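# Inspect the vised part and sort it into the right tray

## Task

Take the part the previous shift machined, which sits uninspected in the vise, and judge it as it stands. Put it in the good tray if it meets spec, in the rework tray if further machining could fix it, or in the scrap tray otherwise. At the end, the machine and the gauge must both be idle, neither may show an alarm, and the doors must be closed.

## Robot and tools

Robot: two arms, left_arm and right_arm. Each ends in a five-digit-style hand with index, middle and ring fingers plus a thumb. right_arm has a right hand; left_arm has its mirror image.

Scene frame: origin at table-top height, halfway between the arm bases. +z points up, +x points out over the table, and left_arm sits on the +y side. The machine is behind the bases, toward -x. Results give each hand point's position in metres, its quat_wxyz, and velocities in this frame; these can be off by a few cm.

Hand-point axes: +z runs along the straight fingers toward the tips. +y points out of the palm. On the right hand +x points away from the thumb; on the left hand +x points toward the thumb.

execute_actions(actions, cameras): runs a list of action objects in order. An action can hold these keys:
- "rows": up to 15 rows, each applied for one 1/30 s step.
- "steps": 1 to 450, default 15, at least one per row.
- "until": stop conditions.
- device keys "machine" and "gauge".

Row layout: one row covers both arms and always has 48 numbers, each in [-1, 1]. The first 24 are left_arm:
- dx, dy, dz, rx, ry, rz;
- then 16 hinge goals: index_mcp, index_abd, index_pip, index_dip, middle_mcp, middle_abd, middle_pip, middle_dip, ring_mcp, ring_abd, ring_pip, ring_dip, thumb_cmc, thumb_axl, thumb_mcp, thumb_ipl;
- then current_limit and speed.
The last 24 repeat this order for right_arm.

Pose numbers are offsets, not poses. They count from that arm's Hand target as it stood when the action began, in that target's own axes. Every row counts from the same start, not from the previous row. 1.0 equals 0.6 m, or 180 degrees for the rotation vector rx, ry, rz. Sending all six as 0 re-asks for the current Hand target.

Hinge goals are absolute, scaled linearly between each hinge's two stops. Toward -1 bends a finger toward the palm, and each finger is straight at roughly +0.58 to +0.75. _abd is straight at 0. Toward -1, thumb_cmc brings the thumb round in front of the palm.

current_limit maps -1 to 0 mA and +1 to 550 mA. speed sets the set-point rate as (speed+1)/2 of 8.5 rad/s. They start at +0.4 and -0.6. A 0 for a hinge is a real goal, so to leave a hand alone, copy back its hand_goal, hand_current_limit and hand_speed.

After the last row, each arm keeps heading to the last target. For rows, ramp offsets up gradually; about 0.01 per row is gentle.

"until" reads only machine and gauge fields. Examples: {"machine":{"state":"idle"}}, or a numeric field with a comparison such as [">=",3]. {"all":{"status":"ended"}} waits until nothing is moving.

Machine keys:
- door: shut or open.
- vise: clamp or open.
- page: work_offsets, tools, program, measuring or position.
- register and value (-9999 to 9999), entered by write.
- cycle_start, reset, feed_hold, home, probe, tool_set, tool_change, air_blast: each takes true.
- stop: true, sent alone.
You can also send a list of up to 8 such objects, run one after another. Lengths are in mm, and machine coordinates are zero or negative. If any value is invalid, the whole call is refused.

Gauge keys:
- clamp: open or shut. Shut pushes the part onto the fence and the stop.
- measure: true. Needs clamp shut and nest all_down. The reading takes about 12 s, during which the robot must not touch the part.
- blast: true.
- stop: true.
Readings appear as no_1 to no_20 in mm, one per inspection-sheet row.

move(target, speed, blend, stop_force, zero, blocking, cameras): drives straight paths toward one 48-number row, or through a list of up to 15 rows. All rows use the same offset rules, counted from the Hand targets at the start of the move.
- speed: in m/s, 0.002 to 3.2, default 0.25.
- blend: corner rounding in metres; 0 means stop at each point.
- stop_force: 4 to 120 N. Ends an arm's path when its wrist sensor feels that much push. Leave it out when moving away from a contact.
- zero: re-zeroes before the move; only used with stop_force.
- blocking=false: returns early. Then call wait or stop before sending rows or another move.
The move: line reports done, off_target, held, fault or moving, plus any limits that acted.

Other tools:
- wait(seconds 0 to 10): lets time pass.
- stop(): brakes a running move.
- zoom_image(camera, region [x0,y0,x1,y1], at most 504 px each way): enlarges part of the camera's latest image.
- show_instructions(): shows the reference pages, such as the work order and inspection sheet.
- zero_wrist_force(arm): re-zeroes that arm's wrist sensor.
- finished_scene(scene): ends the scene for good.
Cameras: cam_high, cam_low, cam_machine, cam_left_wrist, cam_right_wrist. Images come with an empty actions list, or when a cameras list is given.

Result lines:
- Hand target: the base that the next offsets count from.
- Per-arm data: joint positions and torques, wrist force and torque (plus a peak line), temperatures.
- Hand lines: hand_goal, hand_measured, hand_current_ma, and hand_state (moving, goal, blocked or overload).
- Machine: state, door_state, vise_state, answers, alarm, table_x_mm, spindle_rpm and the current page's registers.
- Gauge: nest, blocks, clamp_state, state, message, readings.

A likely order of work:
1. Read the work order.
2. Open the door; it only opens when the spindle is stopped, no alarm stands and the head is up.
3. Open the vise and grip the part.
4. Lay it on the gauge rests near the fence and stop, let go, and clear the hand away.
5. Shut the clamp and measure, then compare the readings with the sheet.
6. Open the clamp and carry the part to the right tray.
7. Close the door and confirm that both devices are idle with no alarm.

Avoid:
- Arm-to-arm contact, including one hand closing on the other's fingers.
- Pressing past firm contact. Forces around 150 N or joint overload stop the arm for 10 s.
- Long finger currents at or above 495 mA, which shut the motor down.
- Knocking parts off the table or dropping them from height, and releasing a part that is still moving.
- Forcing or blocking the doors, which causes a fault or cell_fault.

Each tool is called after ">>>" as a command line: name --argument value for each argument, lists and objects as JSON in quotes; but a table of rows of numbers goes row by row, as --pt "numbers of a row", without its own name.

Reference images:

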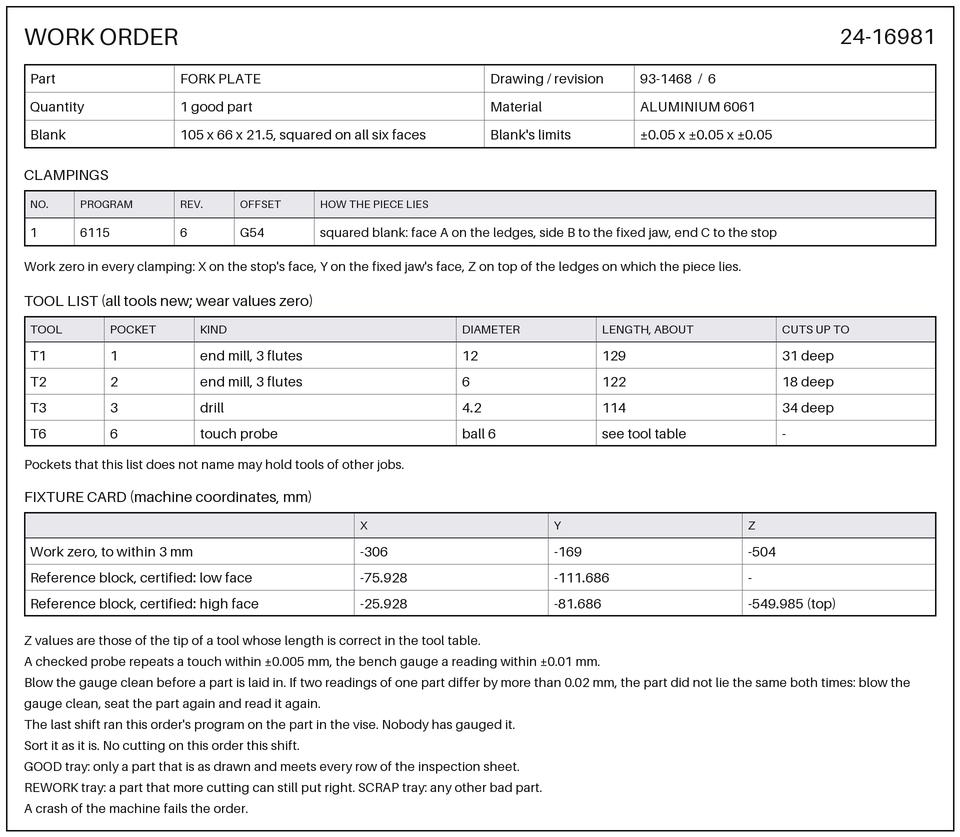

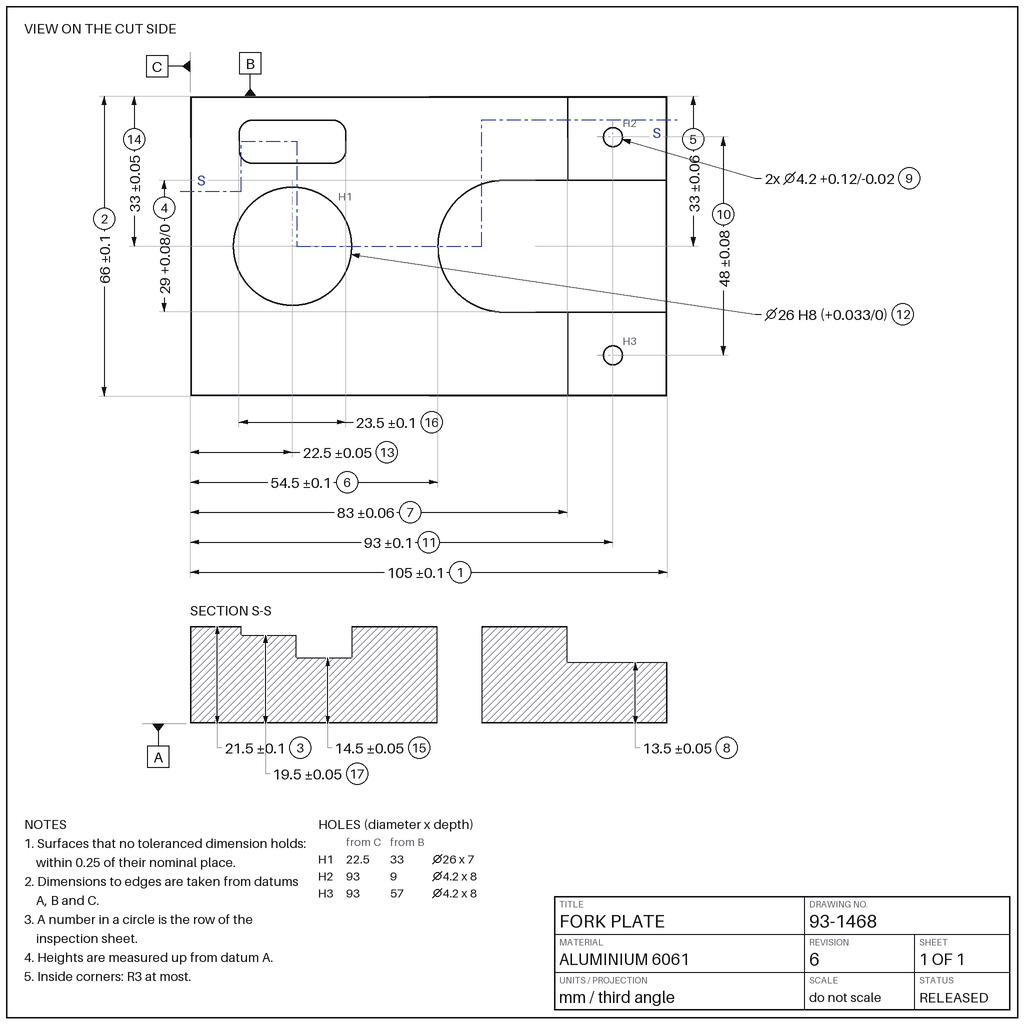

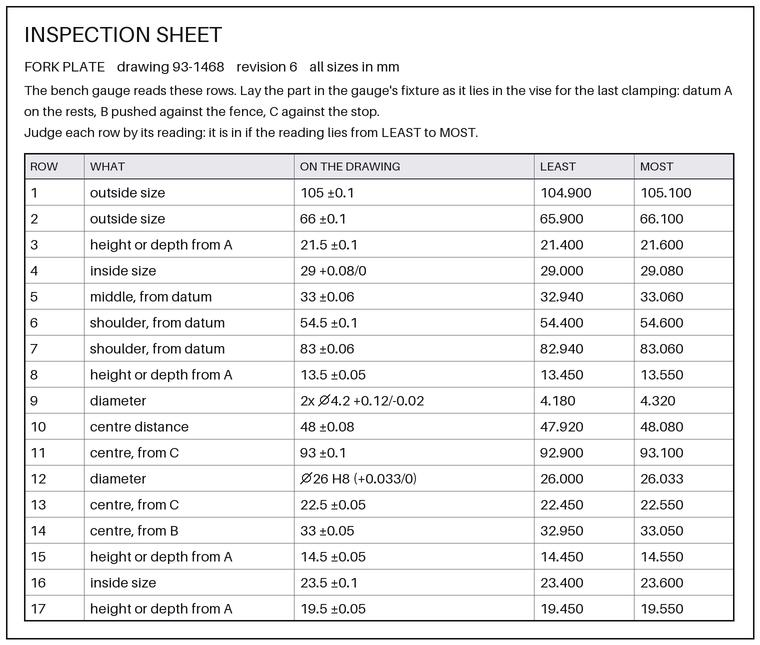

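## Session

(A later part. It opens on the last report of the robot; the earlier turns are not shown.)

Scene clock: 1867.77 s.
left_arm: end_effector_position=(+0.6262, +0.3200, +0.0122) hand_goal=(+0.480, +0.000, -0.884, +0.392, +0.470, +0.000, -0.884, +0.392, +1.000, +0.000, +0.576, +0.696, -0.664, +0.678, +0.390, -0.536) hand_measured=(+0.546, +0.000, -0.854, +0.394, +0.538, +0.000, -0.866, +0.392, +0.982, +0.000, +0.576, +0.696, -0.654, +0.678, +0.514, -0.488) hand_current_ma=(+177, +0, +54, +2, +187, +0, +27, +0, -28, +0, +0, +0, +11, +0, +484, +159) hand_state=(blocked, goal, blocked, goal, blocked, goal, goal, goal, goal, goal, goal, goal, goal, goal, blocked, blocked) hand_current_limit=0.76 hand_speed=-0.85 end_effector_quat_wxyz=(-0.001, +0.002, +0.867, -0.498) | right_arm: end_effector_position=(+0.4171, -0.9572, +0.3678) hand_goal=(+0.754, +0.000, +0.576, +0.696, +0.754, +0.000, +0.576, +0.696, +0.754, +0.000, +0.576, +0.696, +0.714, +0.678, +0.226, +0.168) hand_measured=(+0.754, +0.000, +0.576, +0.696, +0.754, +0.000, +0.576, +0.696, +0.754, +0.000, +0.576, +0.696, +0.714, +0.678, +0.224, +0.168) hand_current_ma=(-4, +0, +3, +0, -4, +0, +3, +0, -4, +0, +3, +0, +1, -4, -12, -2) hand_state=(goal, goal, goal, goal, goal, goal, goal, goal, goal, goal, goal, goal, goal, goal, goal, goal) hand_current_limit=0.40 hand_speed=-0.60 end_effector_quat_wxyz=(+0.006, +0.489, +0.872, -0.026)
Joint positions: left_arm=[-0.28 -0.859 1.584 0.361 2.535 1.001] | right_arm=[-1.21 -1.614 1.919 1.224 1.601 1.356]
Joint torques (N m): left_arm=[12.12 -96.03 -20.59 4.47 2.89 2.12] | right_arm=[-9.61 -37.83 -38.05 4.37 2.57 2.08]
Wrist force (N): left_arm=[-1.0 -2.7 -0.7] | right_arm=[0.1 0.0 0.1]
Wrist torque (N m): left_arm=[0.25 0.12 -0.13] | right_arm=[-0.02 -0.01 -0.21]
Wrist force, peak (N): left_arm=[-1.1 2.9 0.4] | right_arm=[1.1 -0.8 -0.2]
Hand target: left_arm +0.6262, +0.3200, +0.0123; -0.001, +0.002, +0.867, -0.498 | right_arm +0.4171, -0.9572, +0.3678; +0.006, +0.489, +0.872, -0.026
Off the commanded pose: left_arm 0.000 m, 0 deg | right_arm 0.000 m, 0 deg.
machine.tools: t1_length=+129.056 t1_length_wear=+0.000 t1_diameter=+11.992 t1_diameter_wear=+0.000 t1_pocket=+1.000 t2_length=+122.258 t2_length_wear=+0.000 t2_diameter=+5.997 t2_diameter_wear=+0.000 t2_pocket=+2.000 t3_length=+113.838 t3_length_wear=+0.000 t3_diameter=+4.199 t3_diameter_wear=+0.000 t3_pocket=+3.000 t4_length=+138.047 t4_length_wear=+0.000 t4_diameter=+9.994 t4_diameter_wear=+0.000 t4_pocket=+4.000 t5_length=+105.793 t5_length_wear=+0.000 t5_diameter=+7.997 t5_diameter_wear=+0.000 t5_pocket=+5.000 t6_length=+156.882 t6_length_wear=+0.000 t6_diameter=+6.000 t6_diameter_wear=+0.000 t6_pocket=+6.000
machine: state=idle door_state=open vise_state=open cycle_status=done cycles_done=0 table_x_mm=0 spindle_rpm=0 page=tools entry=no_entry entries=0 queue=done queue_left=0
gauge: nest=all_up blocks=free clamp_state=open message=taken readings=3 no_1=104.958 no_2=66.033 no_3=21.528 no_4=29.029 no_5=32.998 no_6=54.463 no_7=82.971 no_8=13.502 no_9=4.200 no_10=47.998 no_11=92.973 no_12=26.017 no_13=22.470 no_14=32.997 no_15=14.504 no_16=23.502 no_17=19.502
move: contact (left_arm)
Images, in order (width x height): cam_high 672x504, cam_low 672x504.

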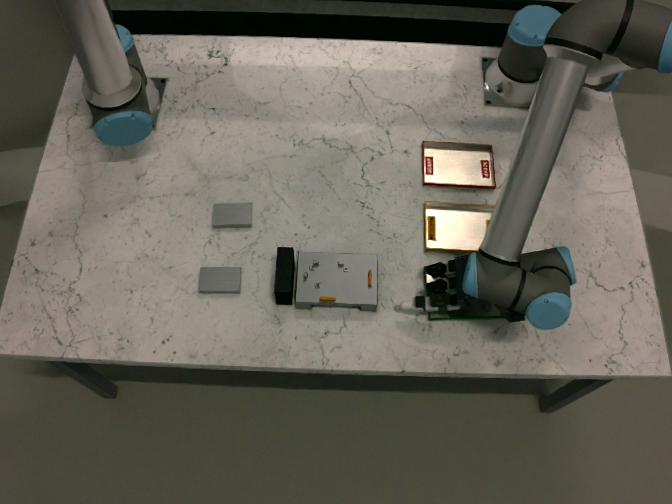

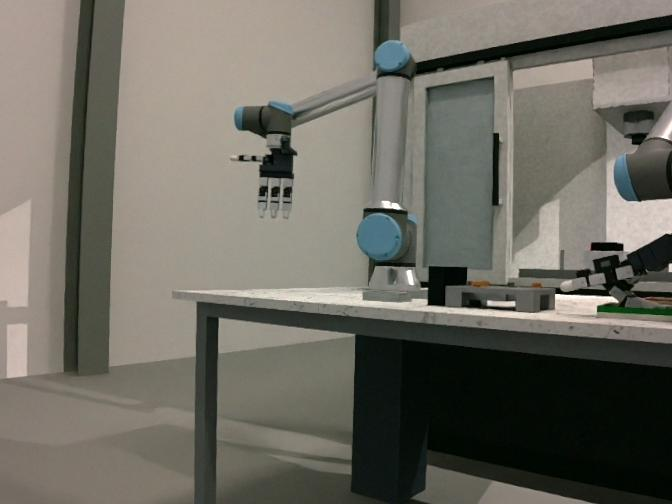

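>>> execute_actions --actions '[{"rows":[[0,0,0,0,0,0,0.54,0,-0.8832,0.3913,0.53,0,-0.8832,0.3913,1.0,0,0.576,0.696,-0.664,0.677,0.5,-0.5351,0.76,-0.85,0,0,0,0,0,0,0.754,0,0.576,0.696,0.754,0,0.576,0.696,0.754,0,0.576,0.696,0.714,0.678,0.226,0.168,0.4,-0.6]],"steps":25},{"rows":[[0,0,0,0,0,0,0.61,0,-0.8832,0.3913,0.61,0,-0.8832,0.3913,1.0,0,0.576,0.696,-0.664,0.677,0.59,-0.5351,0.76,-0.8,0,0,0,0,0,0,0.754,0,0.576,0.696,0.754,0,0.576,0.696,0.754,0,0.576,0.696,0.714,0.678,0.226,0.168,0.4,-0.6]],"steps":30}]' --cameras '["cam_low","cam_high","cam_left_wrist"]'

>>> zoom_image --camera "cam_low" --region '[560, 230, 672, 344]'

Scene clock: 1874.90 s.
left_arm: end_effector_position=(+0.6262, +0.3200, +0.0123) hand_goal=(+0.610, +0.000, -0.884, +0.392, +0.610, +0.000, -0.884, +0.392, +1.000, +0.000, +0.576, +0.696, -0.664, +0.678, +0.590, -0.536) hand_measured=(+0.600, +0.000, -0.876, +0.394, +0.598, +0.000, -0.876, +0.392, +0.982, +0.000, +0.576, +0.696, -0.660, +0.678, +0.582, -0.534) hand_current_ma=(-12, +0, +7, +2, -14, +0, +7, +0, -28, +0, +0, +0, +3, +0, -10, +2) hand_state=(goal, goal, goal, goal, goal, goal, goal, goal, goal, goal, goal, goal, goal, goal, goal, goal) hand_current_limit=0.76 hand_speed=-0.80 end_effector_quat_wxyz=(-0.001, +0.002, +0.867, -0.498) | right_arm: end_effector_position=(+0.4171, -0.9572, +0.3678) hand_goal=(+0.754, +0.000, +0.576, +0.696, +0.754, +0.000, +0.576, +0.696, +0.754, +0.000, +0.576, +0.696, +0.714, +0.678, +0.226, +0.168) hand_measured=(+0.754, +0.000, +0.576, +0.696, +0.754, +0.000, +0.576, +0.696, +0.754, +0.000, +0.576, +0.696, +0.714, +0.678, +0.224, +0.168) hand_current_ma=(-4, +0, +3, +0, -4, +0, +3, +0, -4, +0, +3, +0, +1, -4, -12, -2) hand_state=(goal, goal, goal, goal, goal, goal, goal, goal, goal, goal, goal, goal, goal, goal, goal, goal) hand_current_limit=0.40 hand_speed=-0.60 end_effector_quat_wxyz=(+0.006, +0.489, +0.872, -0.026)
Joint positions: left_arm=[-0.28 -0.859 1.584 0.362 2.535 1.001] | right_arm=[-1.21 -1.614 1.919 1.224 1.601 1.356]
Joint torques (N m): left_arm=[11.85 -104.36 -39.34 6.5 2.94 0.92] | right_arm=[-8.78 -35.57 -36.48 4.13 2.72 1.89]
Wrist force (N): left_arm=[-1.2 -0.4 -0.9] | right_arm=[0.1 -0.1 0.0]
Wrist torque (N m): left_arm=[0.11 0.11 -0.12] | right_arm=[-0.02 -0.01 -0.20]
Wrist force, peak (N): left_arm=[-0.9 -2.8 -0.7] | right_arm=[0.6 -1.0 -0.1]
Hand target: left_arm +0.6262, +0.3200, +0.0123; -0.001, +0.002, +0.867, -0.498 | right_arm +0.4171, -0.9572, +0.3678; +0.006, +0.489, +0.872, -0.026
Off the commanded pose: left_arm 0.000 m, 0 deg | right_arm 0.000 m, 0 deg.
machine.tools: t1_length=+129.056 t1_length_wear=+0.000 t1_diameter=+11.992 t1_diameter_wear=+0.000 t1_pocket=+1.000 t2_length=+122.258 t2_length_wear=+0.000 t2_diameter=+5.997 t2_diameter_wear=+0.000 t2_pocket=+2.000 t3_length=+113.838 t3_length_wear=+0.000 t3_diameter=+4.199 t3_diameter_wear=+0.000 t3_pocket=+3.000 t4_length=+138.047 t4_length_wear=+0.000 t4_diameter=+9.994 t4_diameter_wear=+0.000 t4_pocket=+4.000 t5_length=+105.793 t5_length_wear=+0.000 t5_diameter=+7.997 t5_diameter_wear=+0.000 t5_pocket=+5.000 t6_length=+156.882 t6_length_wear=+0.000 t6_diameter=+6.000 t6_diameter_wear=+0.000 t6_pocket=+6.000
machine: state=idle door_state=open vise_state=open cycle_status=done cycles_done=0 table_x_mm=0 spindle_rpm=0 page=tools entry=no_entry entries=0 queue=done queue_left=0
gauge: nest=all_up blocks=free clamp_state=open message=taken readings=3 no_1=104.958 no_2=66.033 no_3=21.528 no_4=29.029 no_5=32.998 no_6=54.463 no_7=82.971 no_8=13.502 no_9=4.200 no_10=47.998 no_11=92.973 no_12=26.017 no_13=22.470 no_14=32.997 no_15=14.504 no_16=23.502 no_17=19.502
Images, in order (width x height): cam_high 672x504, cam_low 672x504, cam_left_wrist 672x504.

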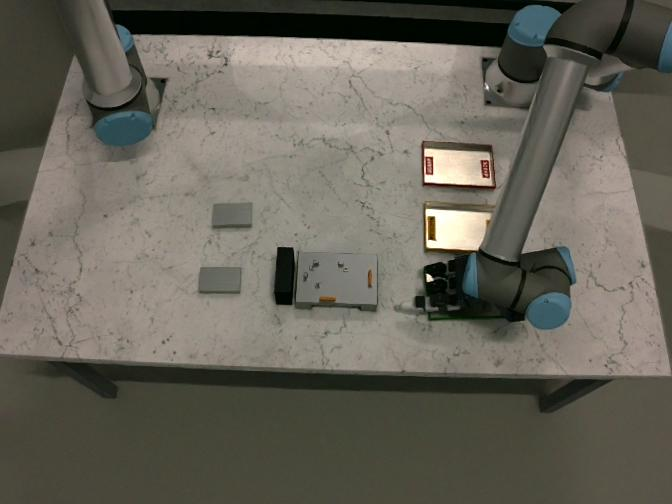

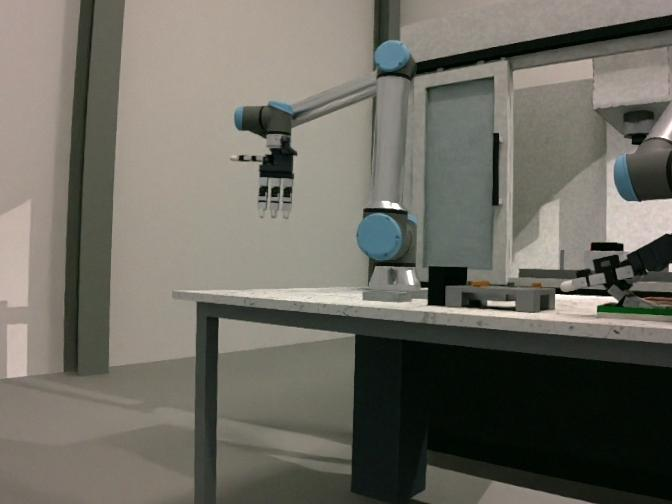

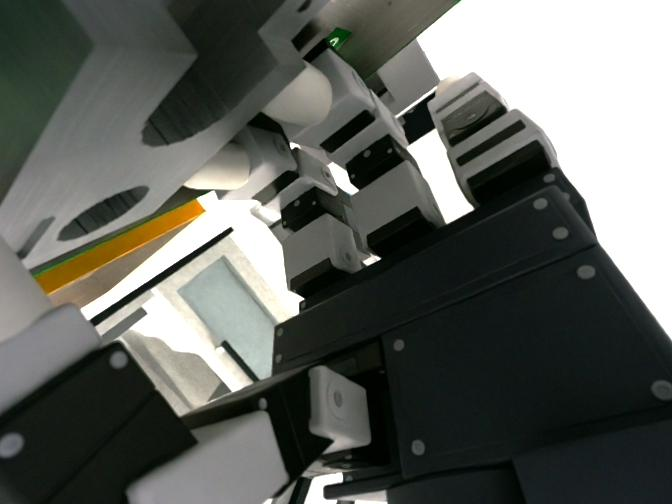

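Scaled by 4.421 from the camera's 672x504 image, which has a finer 960x720 frame.

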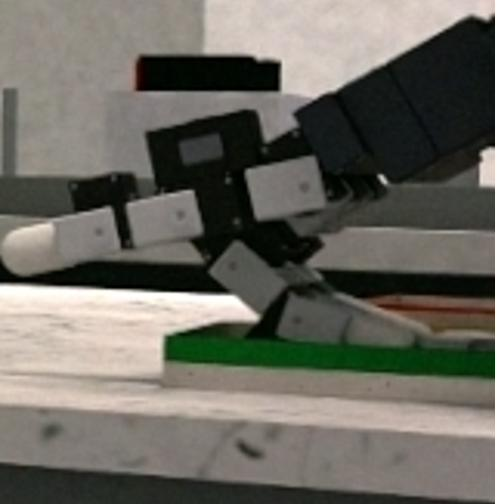

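>>> move --pt "0 -0.0866 -0.05 0 0 0 0.61 0 -0.8832 0.3913 0.61 0 -0.8832 0.3913 1.0 0 0.576 0.696 -0.664 0.677 0.59 -0.5351 0.4 -0.8 0 0 0 0 0 0 0.754 0 0.576 0.696 0.754 0 0.576 0.696 0.754 0 0.576 0.696 0.714 0.678 0.226 0.168 0.4 -0.6" --pt "0 -0.2598 -0.15 0 0 0 0.61 0 -0.8832 0.3913 0.61 0 -0.8832 0.3913 1.0 0 0.576 0.696 -0.664 0.677 0.59 -0.5351 0.4 -0.8 0 0 0 0 0 0 0.754 0 0.576 0.696 0.754 0 0.576 0.696 0.754 0 0.576 0.696 0.714 0.678 0.226 0.168 0.4 -0.6" --pt "0.2 -0.2598 -0.15 0 0 0 0.61 0 -0.8832 0.3913 0.61 0 -0.8832 0.3913 1.0 0 0.576 0.696 -0.664 0.677 0.59 -0.5351 0.4 -0.8 0 0 0 0 0 0 0.754 0 0.576 0.696 0.754 0 0.576 0.696 0.754 0 0.576 0.696 0.714 0.678 0.226 0.168 0.4 -0.6" --speed '[0.03,0.15,0.2]' --blend 0.015

>>> execute_actions --actions '[{"machine":{"door":"shut"},"steps":300,"until":{"machine":{"door_state":"shut"}}}]' --cameras '["cam_high","cam_low"]'

>>> zoom_image --camera "cam_high" --region '[400, 220, 530, 340]'

Scene clock: 1884.10 s.
left_arm: end_effector_position=(+0.5063, +0.3195, +0.1923) hand_goal=(+0.610, +0.000, -0.884, +0.392, +0.610, +0.000, -0.884, +0.392, +1.000, +0.000, +0.576, +0.696, -0.664, +0.678, +0.590, -0.536) hand_measured=(+0.600, +0.000, -0.878, +0.394, +0.600, +0.000, -0.878, +0.392, +0.982, +0.000, +0.576, +0.696, -0.662, +0.678, +0.584, -0.534) hand_current_ma=(-12, +0, +6, +2, -13, +0, +6, +0, -28, +0, +0, +0, +2, +0, -9, +2) hand_state=(goal, goal, goal, goal, goal, goal, goal, goal, goal, goal, goal, goal, goal, goal, goal, goal) hand_current_limit=0.40 hand_speed=-0.80 end_effector_quat_wxyz=(-0.001, +0.002, +0.867, -0.498) | right_arm: end_effector_position=(+0.4171, -0.9572, +0.3678) hand_goal=(+0.754, +0.000, +0.576, +0.696, +0.754, +0.000, +0.576, +0.696, +0.754, +0.000, +0.576, +0.696, +0.714, +0.678, +0.226, +0.168) hand_measured=(+0.754, +0.000, +0.576, +0.696, +0.754, +0.000, +0.576, +0.696, +0.754, +0.000, +0.576, +0.696, +0.714, +0.678, +0.224, +0.168) hand_current_ma=(-4, +0, +3, +0, -4, +0, +3, +0, -4, +0, +3, +0, +1, -4, -12, -2) hand_state=(goal, goal, goal, goal, goal, goal, goal, goal, goal, goal, goal, goal, goal, goal, goal, goal) hand_current_limit=0.40 hand_speed=-0.60 end_effector_quat_wxyz=(+0.006, +0.489, +0.872, -0.026)
Joint positions: left_arm=[-0.343 -1.214 1.768 0.456 2.503 0.908] | right_arm=[-1.21 -1.614 1.919 1.224 1.601 1.356]
Joint torques (N m): left_arm=[-16.62 -81.88 -23.38 -0.65 -1 -2.15] | right_arm=[-10.35 -36.74 -36.59 4.08 2.82 1.96]
Wrist force (N): left_arm=[-1.1 0.3 -0.3] | right_arm=[0.2 -0.7 0.0]
Wrist torque (N m): left_arm=[0.17 0.10 0.14] | right_arm=[-0.10 -0.03 -0.21]
Wrist force, peak (N): left_arm=[-2.0 -0.6 -1.4] | right_arm=[1.0 -0.6 -0.6]
Hand target: left_arm +0.5062, +0.3195, +0.1923; -0.001, +0.002, +0.867, -0.498 | right_arm +0.4171, -0.9572, +0.3678; +0.006, +0.489, +0.872, -0.026
Off the commanded pose: left_arm 0.000 m, 0 deg | right_arm 0.000 m, 0 deg.
machine.tools: t1_length=+129.056 t1_length_wear=+0.000 t1_diameter=+11.992 t1_diameter_wear=+0.000 t1_pocket=+1.000 t2_length=+122.258 t2_length_wear=+0.000 t2_diameter=+5.997 t2_diameter_wear=+0.000 t2_pocket=+2.000 t3_length=+113.838 t3_length_wear=+0.000 t3_diameter=+4.199 t3_diameter_wear=+0.000 t3_pocket=+3.000 t4_length=+138.047 t4_length_wear=+0.000 t4_diameter=+9.994 t4_diameter_wear=+0.000 t4_pocket=+4.000 t5_length=+105.793 t5_length_wear=+0.000 t5_diameter=+7.997 t5_diameter_wear=+0.000 t5_pocket=+5.000 t6_length=+156.882 t6_length_wear=+0.000 t6_diameter=+6.000 t6_diameter_wear=+0.000 t6_pocket=+6.000
machine: state=idle door_state=open vise_state=open cycle_status=done cycles_done=0 table_x_mm=0 spindle_rpm=0 page=tools entry=no_entry entries=0 queue=done queue_left=0
gauge: nest=all_up blocks=free clamp_state=open message=taken readings=3 no_1=104.958 no_2=66.033 no_3=21.528 no_4=29.029 no_5=32.998 no_6=54.463 no_7=82.971 no_8=13.502 no_9=4.200 no_10=47.998 no_11=92.973 no_12=26.017 no_13=22.470 no_14=32.997 no_15=14.504 no_16=23.502 no_17=19.502
move: done

Scene clock: 1885.50 s.
left_arm: end_effector_position=(+0.5062, +0.3195, +0.1923) hand_goal=(+0.610, +0.000, -0.884, +0.392, +0.610, +0.000, -0.884, +0.392, +1.000, +0.000, +0.576, +0.696, -0.664, +0.678, +0.590, -0.536) hand_measured=(+0.600, +0.000, -0.878, +0.394, +0.600, +0.000, -0.878, +0.392, +0.982, +0.000, +0.576, +0.696, -0.662, +0.678, +0.584, -0.534) hand_current_ma=(-12, +0, +6, +2, -13, +0, +6, +0, -28, +0, +0, +0, +2, +0, -9, +2) hand_state=(goal, goal, goal, goal, goal, goal, goal, goal, goal, goal, goal, goal, goal, goal, goal, goal) hand_current_limit=0.40 hand_speed=-0.80 end_effector_quat_wxyz=(-0.001, +0.002, +0.867, -0.498) | right_arm: end_effector_position=(+0.4171, -0.9572, +0.3678) hand_goal=(+0.754, +0.000, +0.576, +0.696, +0.754, +0.000, +0.576, +0.696, +0.754, +0.000, +0.576, +0.696, +0.714, +0.678, +0.226, +0.168) hand_measured=(+0.754, +0.000, +0.576, +0.696, +0.754, +0.000, +0.576, +0.696, +0.754, +0.000, +0.576, +0.696, +0.714, +0.678, +0.224, +0.168) hand_current_ma=(-4, +0, +3, +0, -4, +0, +3, +0, -4, +0, +3, +0, +1, -4, -12, -2) hand_state=(goal, goal, goal, goal, goal, goal, goal, goal, goal, goal, goal, goal, goal, goal, goal, goal) hand_current_limit=0.40 hand_speed=-0.60 end_effector_quat_wxyz=(+0.006, +0.489, +0.872, -0.026)
Joint positions: left_arm=[-0.343 -1.214 1.769 0.456 2.503 0.908] | right_arm=[-1.21 -1.614 1.919 1.224 1.601 1.356]
Joint torques (N m): left_arm=[-11.57 -80.73 -23.56 -0.79 -0.78 -1.91] | right_arm=[-11.28 -35.79 -37.43 4.37 2.66 2.34]
Wrist force (N): left_arm=[-1.3 0.1 -0.4] | right_arm=[-0.1 -0.6 -0.3]
Wrist torque (N m): left_arm=[0.15 0.13 0.12] | right_arm=[-0.06 0.02 -0.23]
Wrist force, peak (N): left_arm=[-1.3 0.1 -0.4] | right_arm=[0.8 -0.5 -0.6]
Hand target: left_arm +0.5062, +0.3195, +0.1923; -0.001, +0.002, +0.867, -0.498 | right_arm +0.4171, -0.9572, +0.3678; +0.006, +0.489, +0.872, -0.026
Off the commanded pose: left_arm 0.000 m, 0 deg | right_arm 0.000 m, 0 deg.
machine.tools: t1_length=+129.056 t1_length_wear=+0.000 t1_diameter=+11.992 t1_diameter_wear=+0.000 t1_pocket=+1.000 t2_length=+122.258 t2_length_wear=+0.000 t2_diameter=+5.997 t2_diameter_wear=+0.000 t2_pocket=+2.000 t3_length=+113.838 t3_length_wear=+0.000 t3_diameter=+4.199 t3_diameter_wear=+0.000 t3_pocket=+3.000 t4_length=+138.047 t4_length_wear=+0.000 t4_diameter=+9.994 t4_diameter_wear=+0.000 t4_pocket=+4.000 t5_length=+105.793 t5_length_wear=+0.000 t5_diameter=+7.997 t5_diameter_wear=+0.000 t5_pocket=+5.000 t6_length=+156.882 t6_length_wear=+0.000 t6_diameter=+6.000 t6_diameter_wear=+0.000 t6_pocket=+6.000
machine: state=idle door_state=shut vise_state=open cycle_status=done cycles_done=0 table_x_mm=0 spindle_rpm=0 page=tools entry=no_entry entries=0 queue=running queue_left=0
gauge: nest=all_up blocks=free clamp_state=open message=taken readings=3 no_1=104.958 no_2=66.033 no_3=21.528 no_4=29.029 no_5=32.998 no_6=54.463 no_7=82.971 no_8=13.502 no_9=4.200 no_10=47.998 no_11=92.973 no_12=26.017 no_13=22.470 no_14=32.997 no_15=14.504 no_16=23.502 no_17=19.502
Images, in order (width x height): cam_high 672x504, cam_low 672x504.

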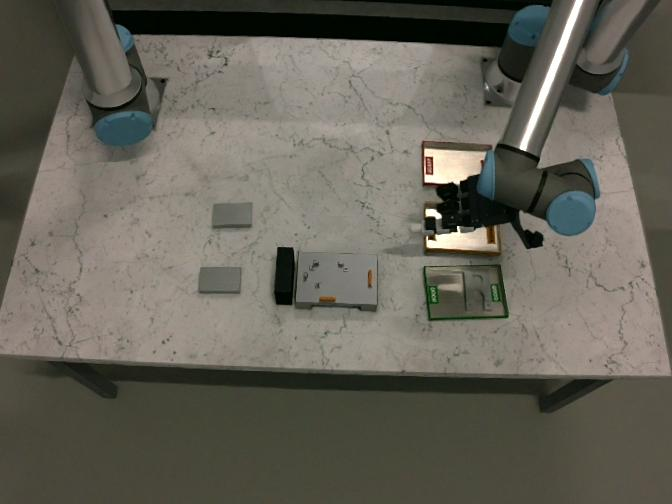

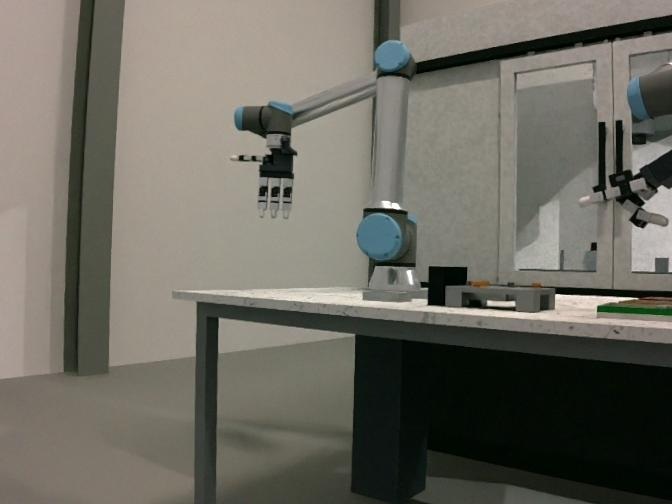

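Scaled by 3.877 from the camera's 672x504 image, which has a finer 960x720 frame.

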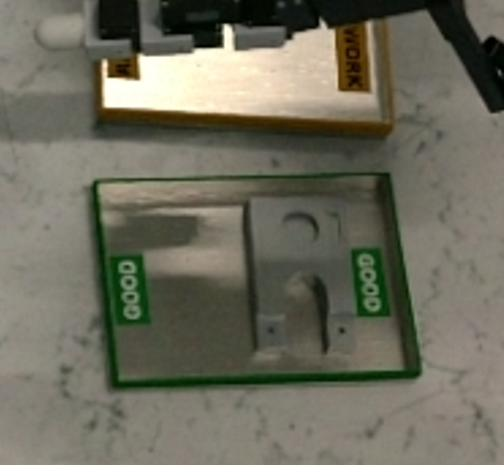

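>>> wait --seconds 2

>>> finished_scene --scene 1

Scene clock: 1889.67 s.
left_arm: end_effector_position=(+0.5062, +0.3195, +0.1923) hand_goal=(+0.610, +0.000, -0.884, +0.392, +0.610, +0.000, -0.884, +0.392, +1.000, +0.000, +0.576, +0.696, -0.664, +0.678, +0.590, -0.536) hand_measured=(+0.600, +0.000, -0.878, +0.394, +0.600, +0.000, -0.878, +0.392, +0.982, +0.000, +0.576, +0.696, -0.662, +0.678, +0.584, -0.534) hand_current_ma=(-12, +0, +6, +2, -13, +0, +6, +0, -28, +0, +0, +0, +2, +0, -9, +2) hand_state=(goal, goal, goal, goal, goal, goal, goal, goal, goal, goal, goal, goal, goal, goal, goal, goal) hand_current_limit=0.40 hand_speed=-0.80 end_effector_quat_wxyz=(-0.001, +0.002, +0.867, -0.498) | right_arm: end_effector_position=(+0.4171, -0.9572, +0.3678) hand_goal=(+0.754, +0.000, +0.576, +0.696, +0.754, +0.000, +0.576, +0.696, +0.754, +0.000, +0.576, +0.696, +0.714, +0.678, +0.226, +0.168) hand_measured=(+0.754, +0.000, +0.576, +0.696, +0.754, +0.000, +0.576, +0.696, +0.754, +0.000, +0.576, +0.696, +0.714, +0.678, +0.224, +0.168) hand_current_ma=(-4, +0, +3, +0, -4, +0, +3, +0, -4, +0, +3, +0, +1, -4, -12, -2) hand_state=(goal, goal, goal, goal, goal, goal, goal, goal, goal, goal, goal, goal, goal, goal, goal, goal) hand_current_limit=0.40 hand_speed=-0.60 end_effector_quat_wxyz=(+0.006, +0.489, +0.872, -0.026)
Joint positions: left_arm=[-0.343 -1.214 1.769 0.456 2.503 0.908] | right_arm=[-1.21 -1.614 1.919 1.224 1.601 1.356]
Joint torques (N m): left_arm=[-13.6 -82.11 -22.48 -1.25 -0.05 -1.94] | right_arm=[-9.16 -35.61 -36.9 4.15 2.79 2.06]
Wrist force (N): left_arm=[-1.1 0.1 -0.4] | right_arm=[0.3 -0.1 -0.6]
Wrist torque (N m): left_arm=[0.15 0.10 0.14] | right_arm=[0.02 -0.03 -0.19]
Wrist force, peak (N): left_arm=[-1.4 0.1 0.0] | right_arm=[1.1 -0.4 -0.5]
Hand target: left_arm +0.5062, +0.3195, +0.1923; -0.001, +0.002, +0.867, -0.498 | right_arm +0.4171, -0.9572, +0.3678; +0.006, +0.489, +0.872, -0.026
Off the commanded pose: left_arm 0.000 m, 0 deg | right_arm 0.000 m, 0 deg.
machine.tools: t1_length=+129.056 t1_length_wear=+0.000 t1_diameter=+11.992 t1_diameter_wear=+0.000 t1_pocket=+1.000 t2_length=+122.258 t2_length_wear=+0.000 t2_diameter=+5.997 t2_diameter_wear=+0.000 t2_pocket=+2.000 t3_length=+113.838 t3_length_wear=+0.000 t3_diameter=+4.199 t3_diameter_wear=+0.000 t3_pocket=+3.000 t4_length=+138.047 t4_length_wear=+0.000 t4_diameter=+9.994 t4_diameter_wear=+0.000 t4_pocket=+4.000 t5_length=+105.793 t5_length_wear=+0.000 t5_diameter=+7.997 t5_diameter_wear=+0.000 t5_pocket=+5.000 t6_length=+156.882 t6_length_wear=+0.000 t6_diameter=+6.000 t6_diameter_wear=+0.000 t6_pocket=+6.000
machine: state=idle door_state=shut vise_state=open cycle_status=done cycles_done=0 table_x_mm=0 spindle_rpm=0 page=tools entry=no_entry entries=0 queue=done queue_left=0
gauge: nest=all_up blocks=free clamp_state=open message=taken readings=3 no_1=104.958 no_2=66.033 no_3=21.528 no_4=29.029 no_5=32.998 no_6=54.463 no_7=82.971 no_8=13.502 no_9=4.200 no_10=47.998 no_11=92.973 no_12=26.017 no_13=22.470 no_14=32.997 no_15=14.504 no_16=23.502 no_17=19.502
wait: 2.00 s; at rest from the start

The scene is finished: the task was done.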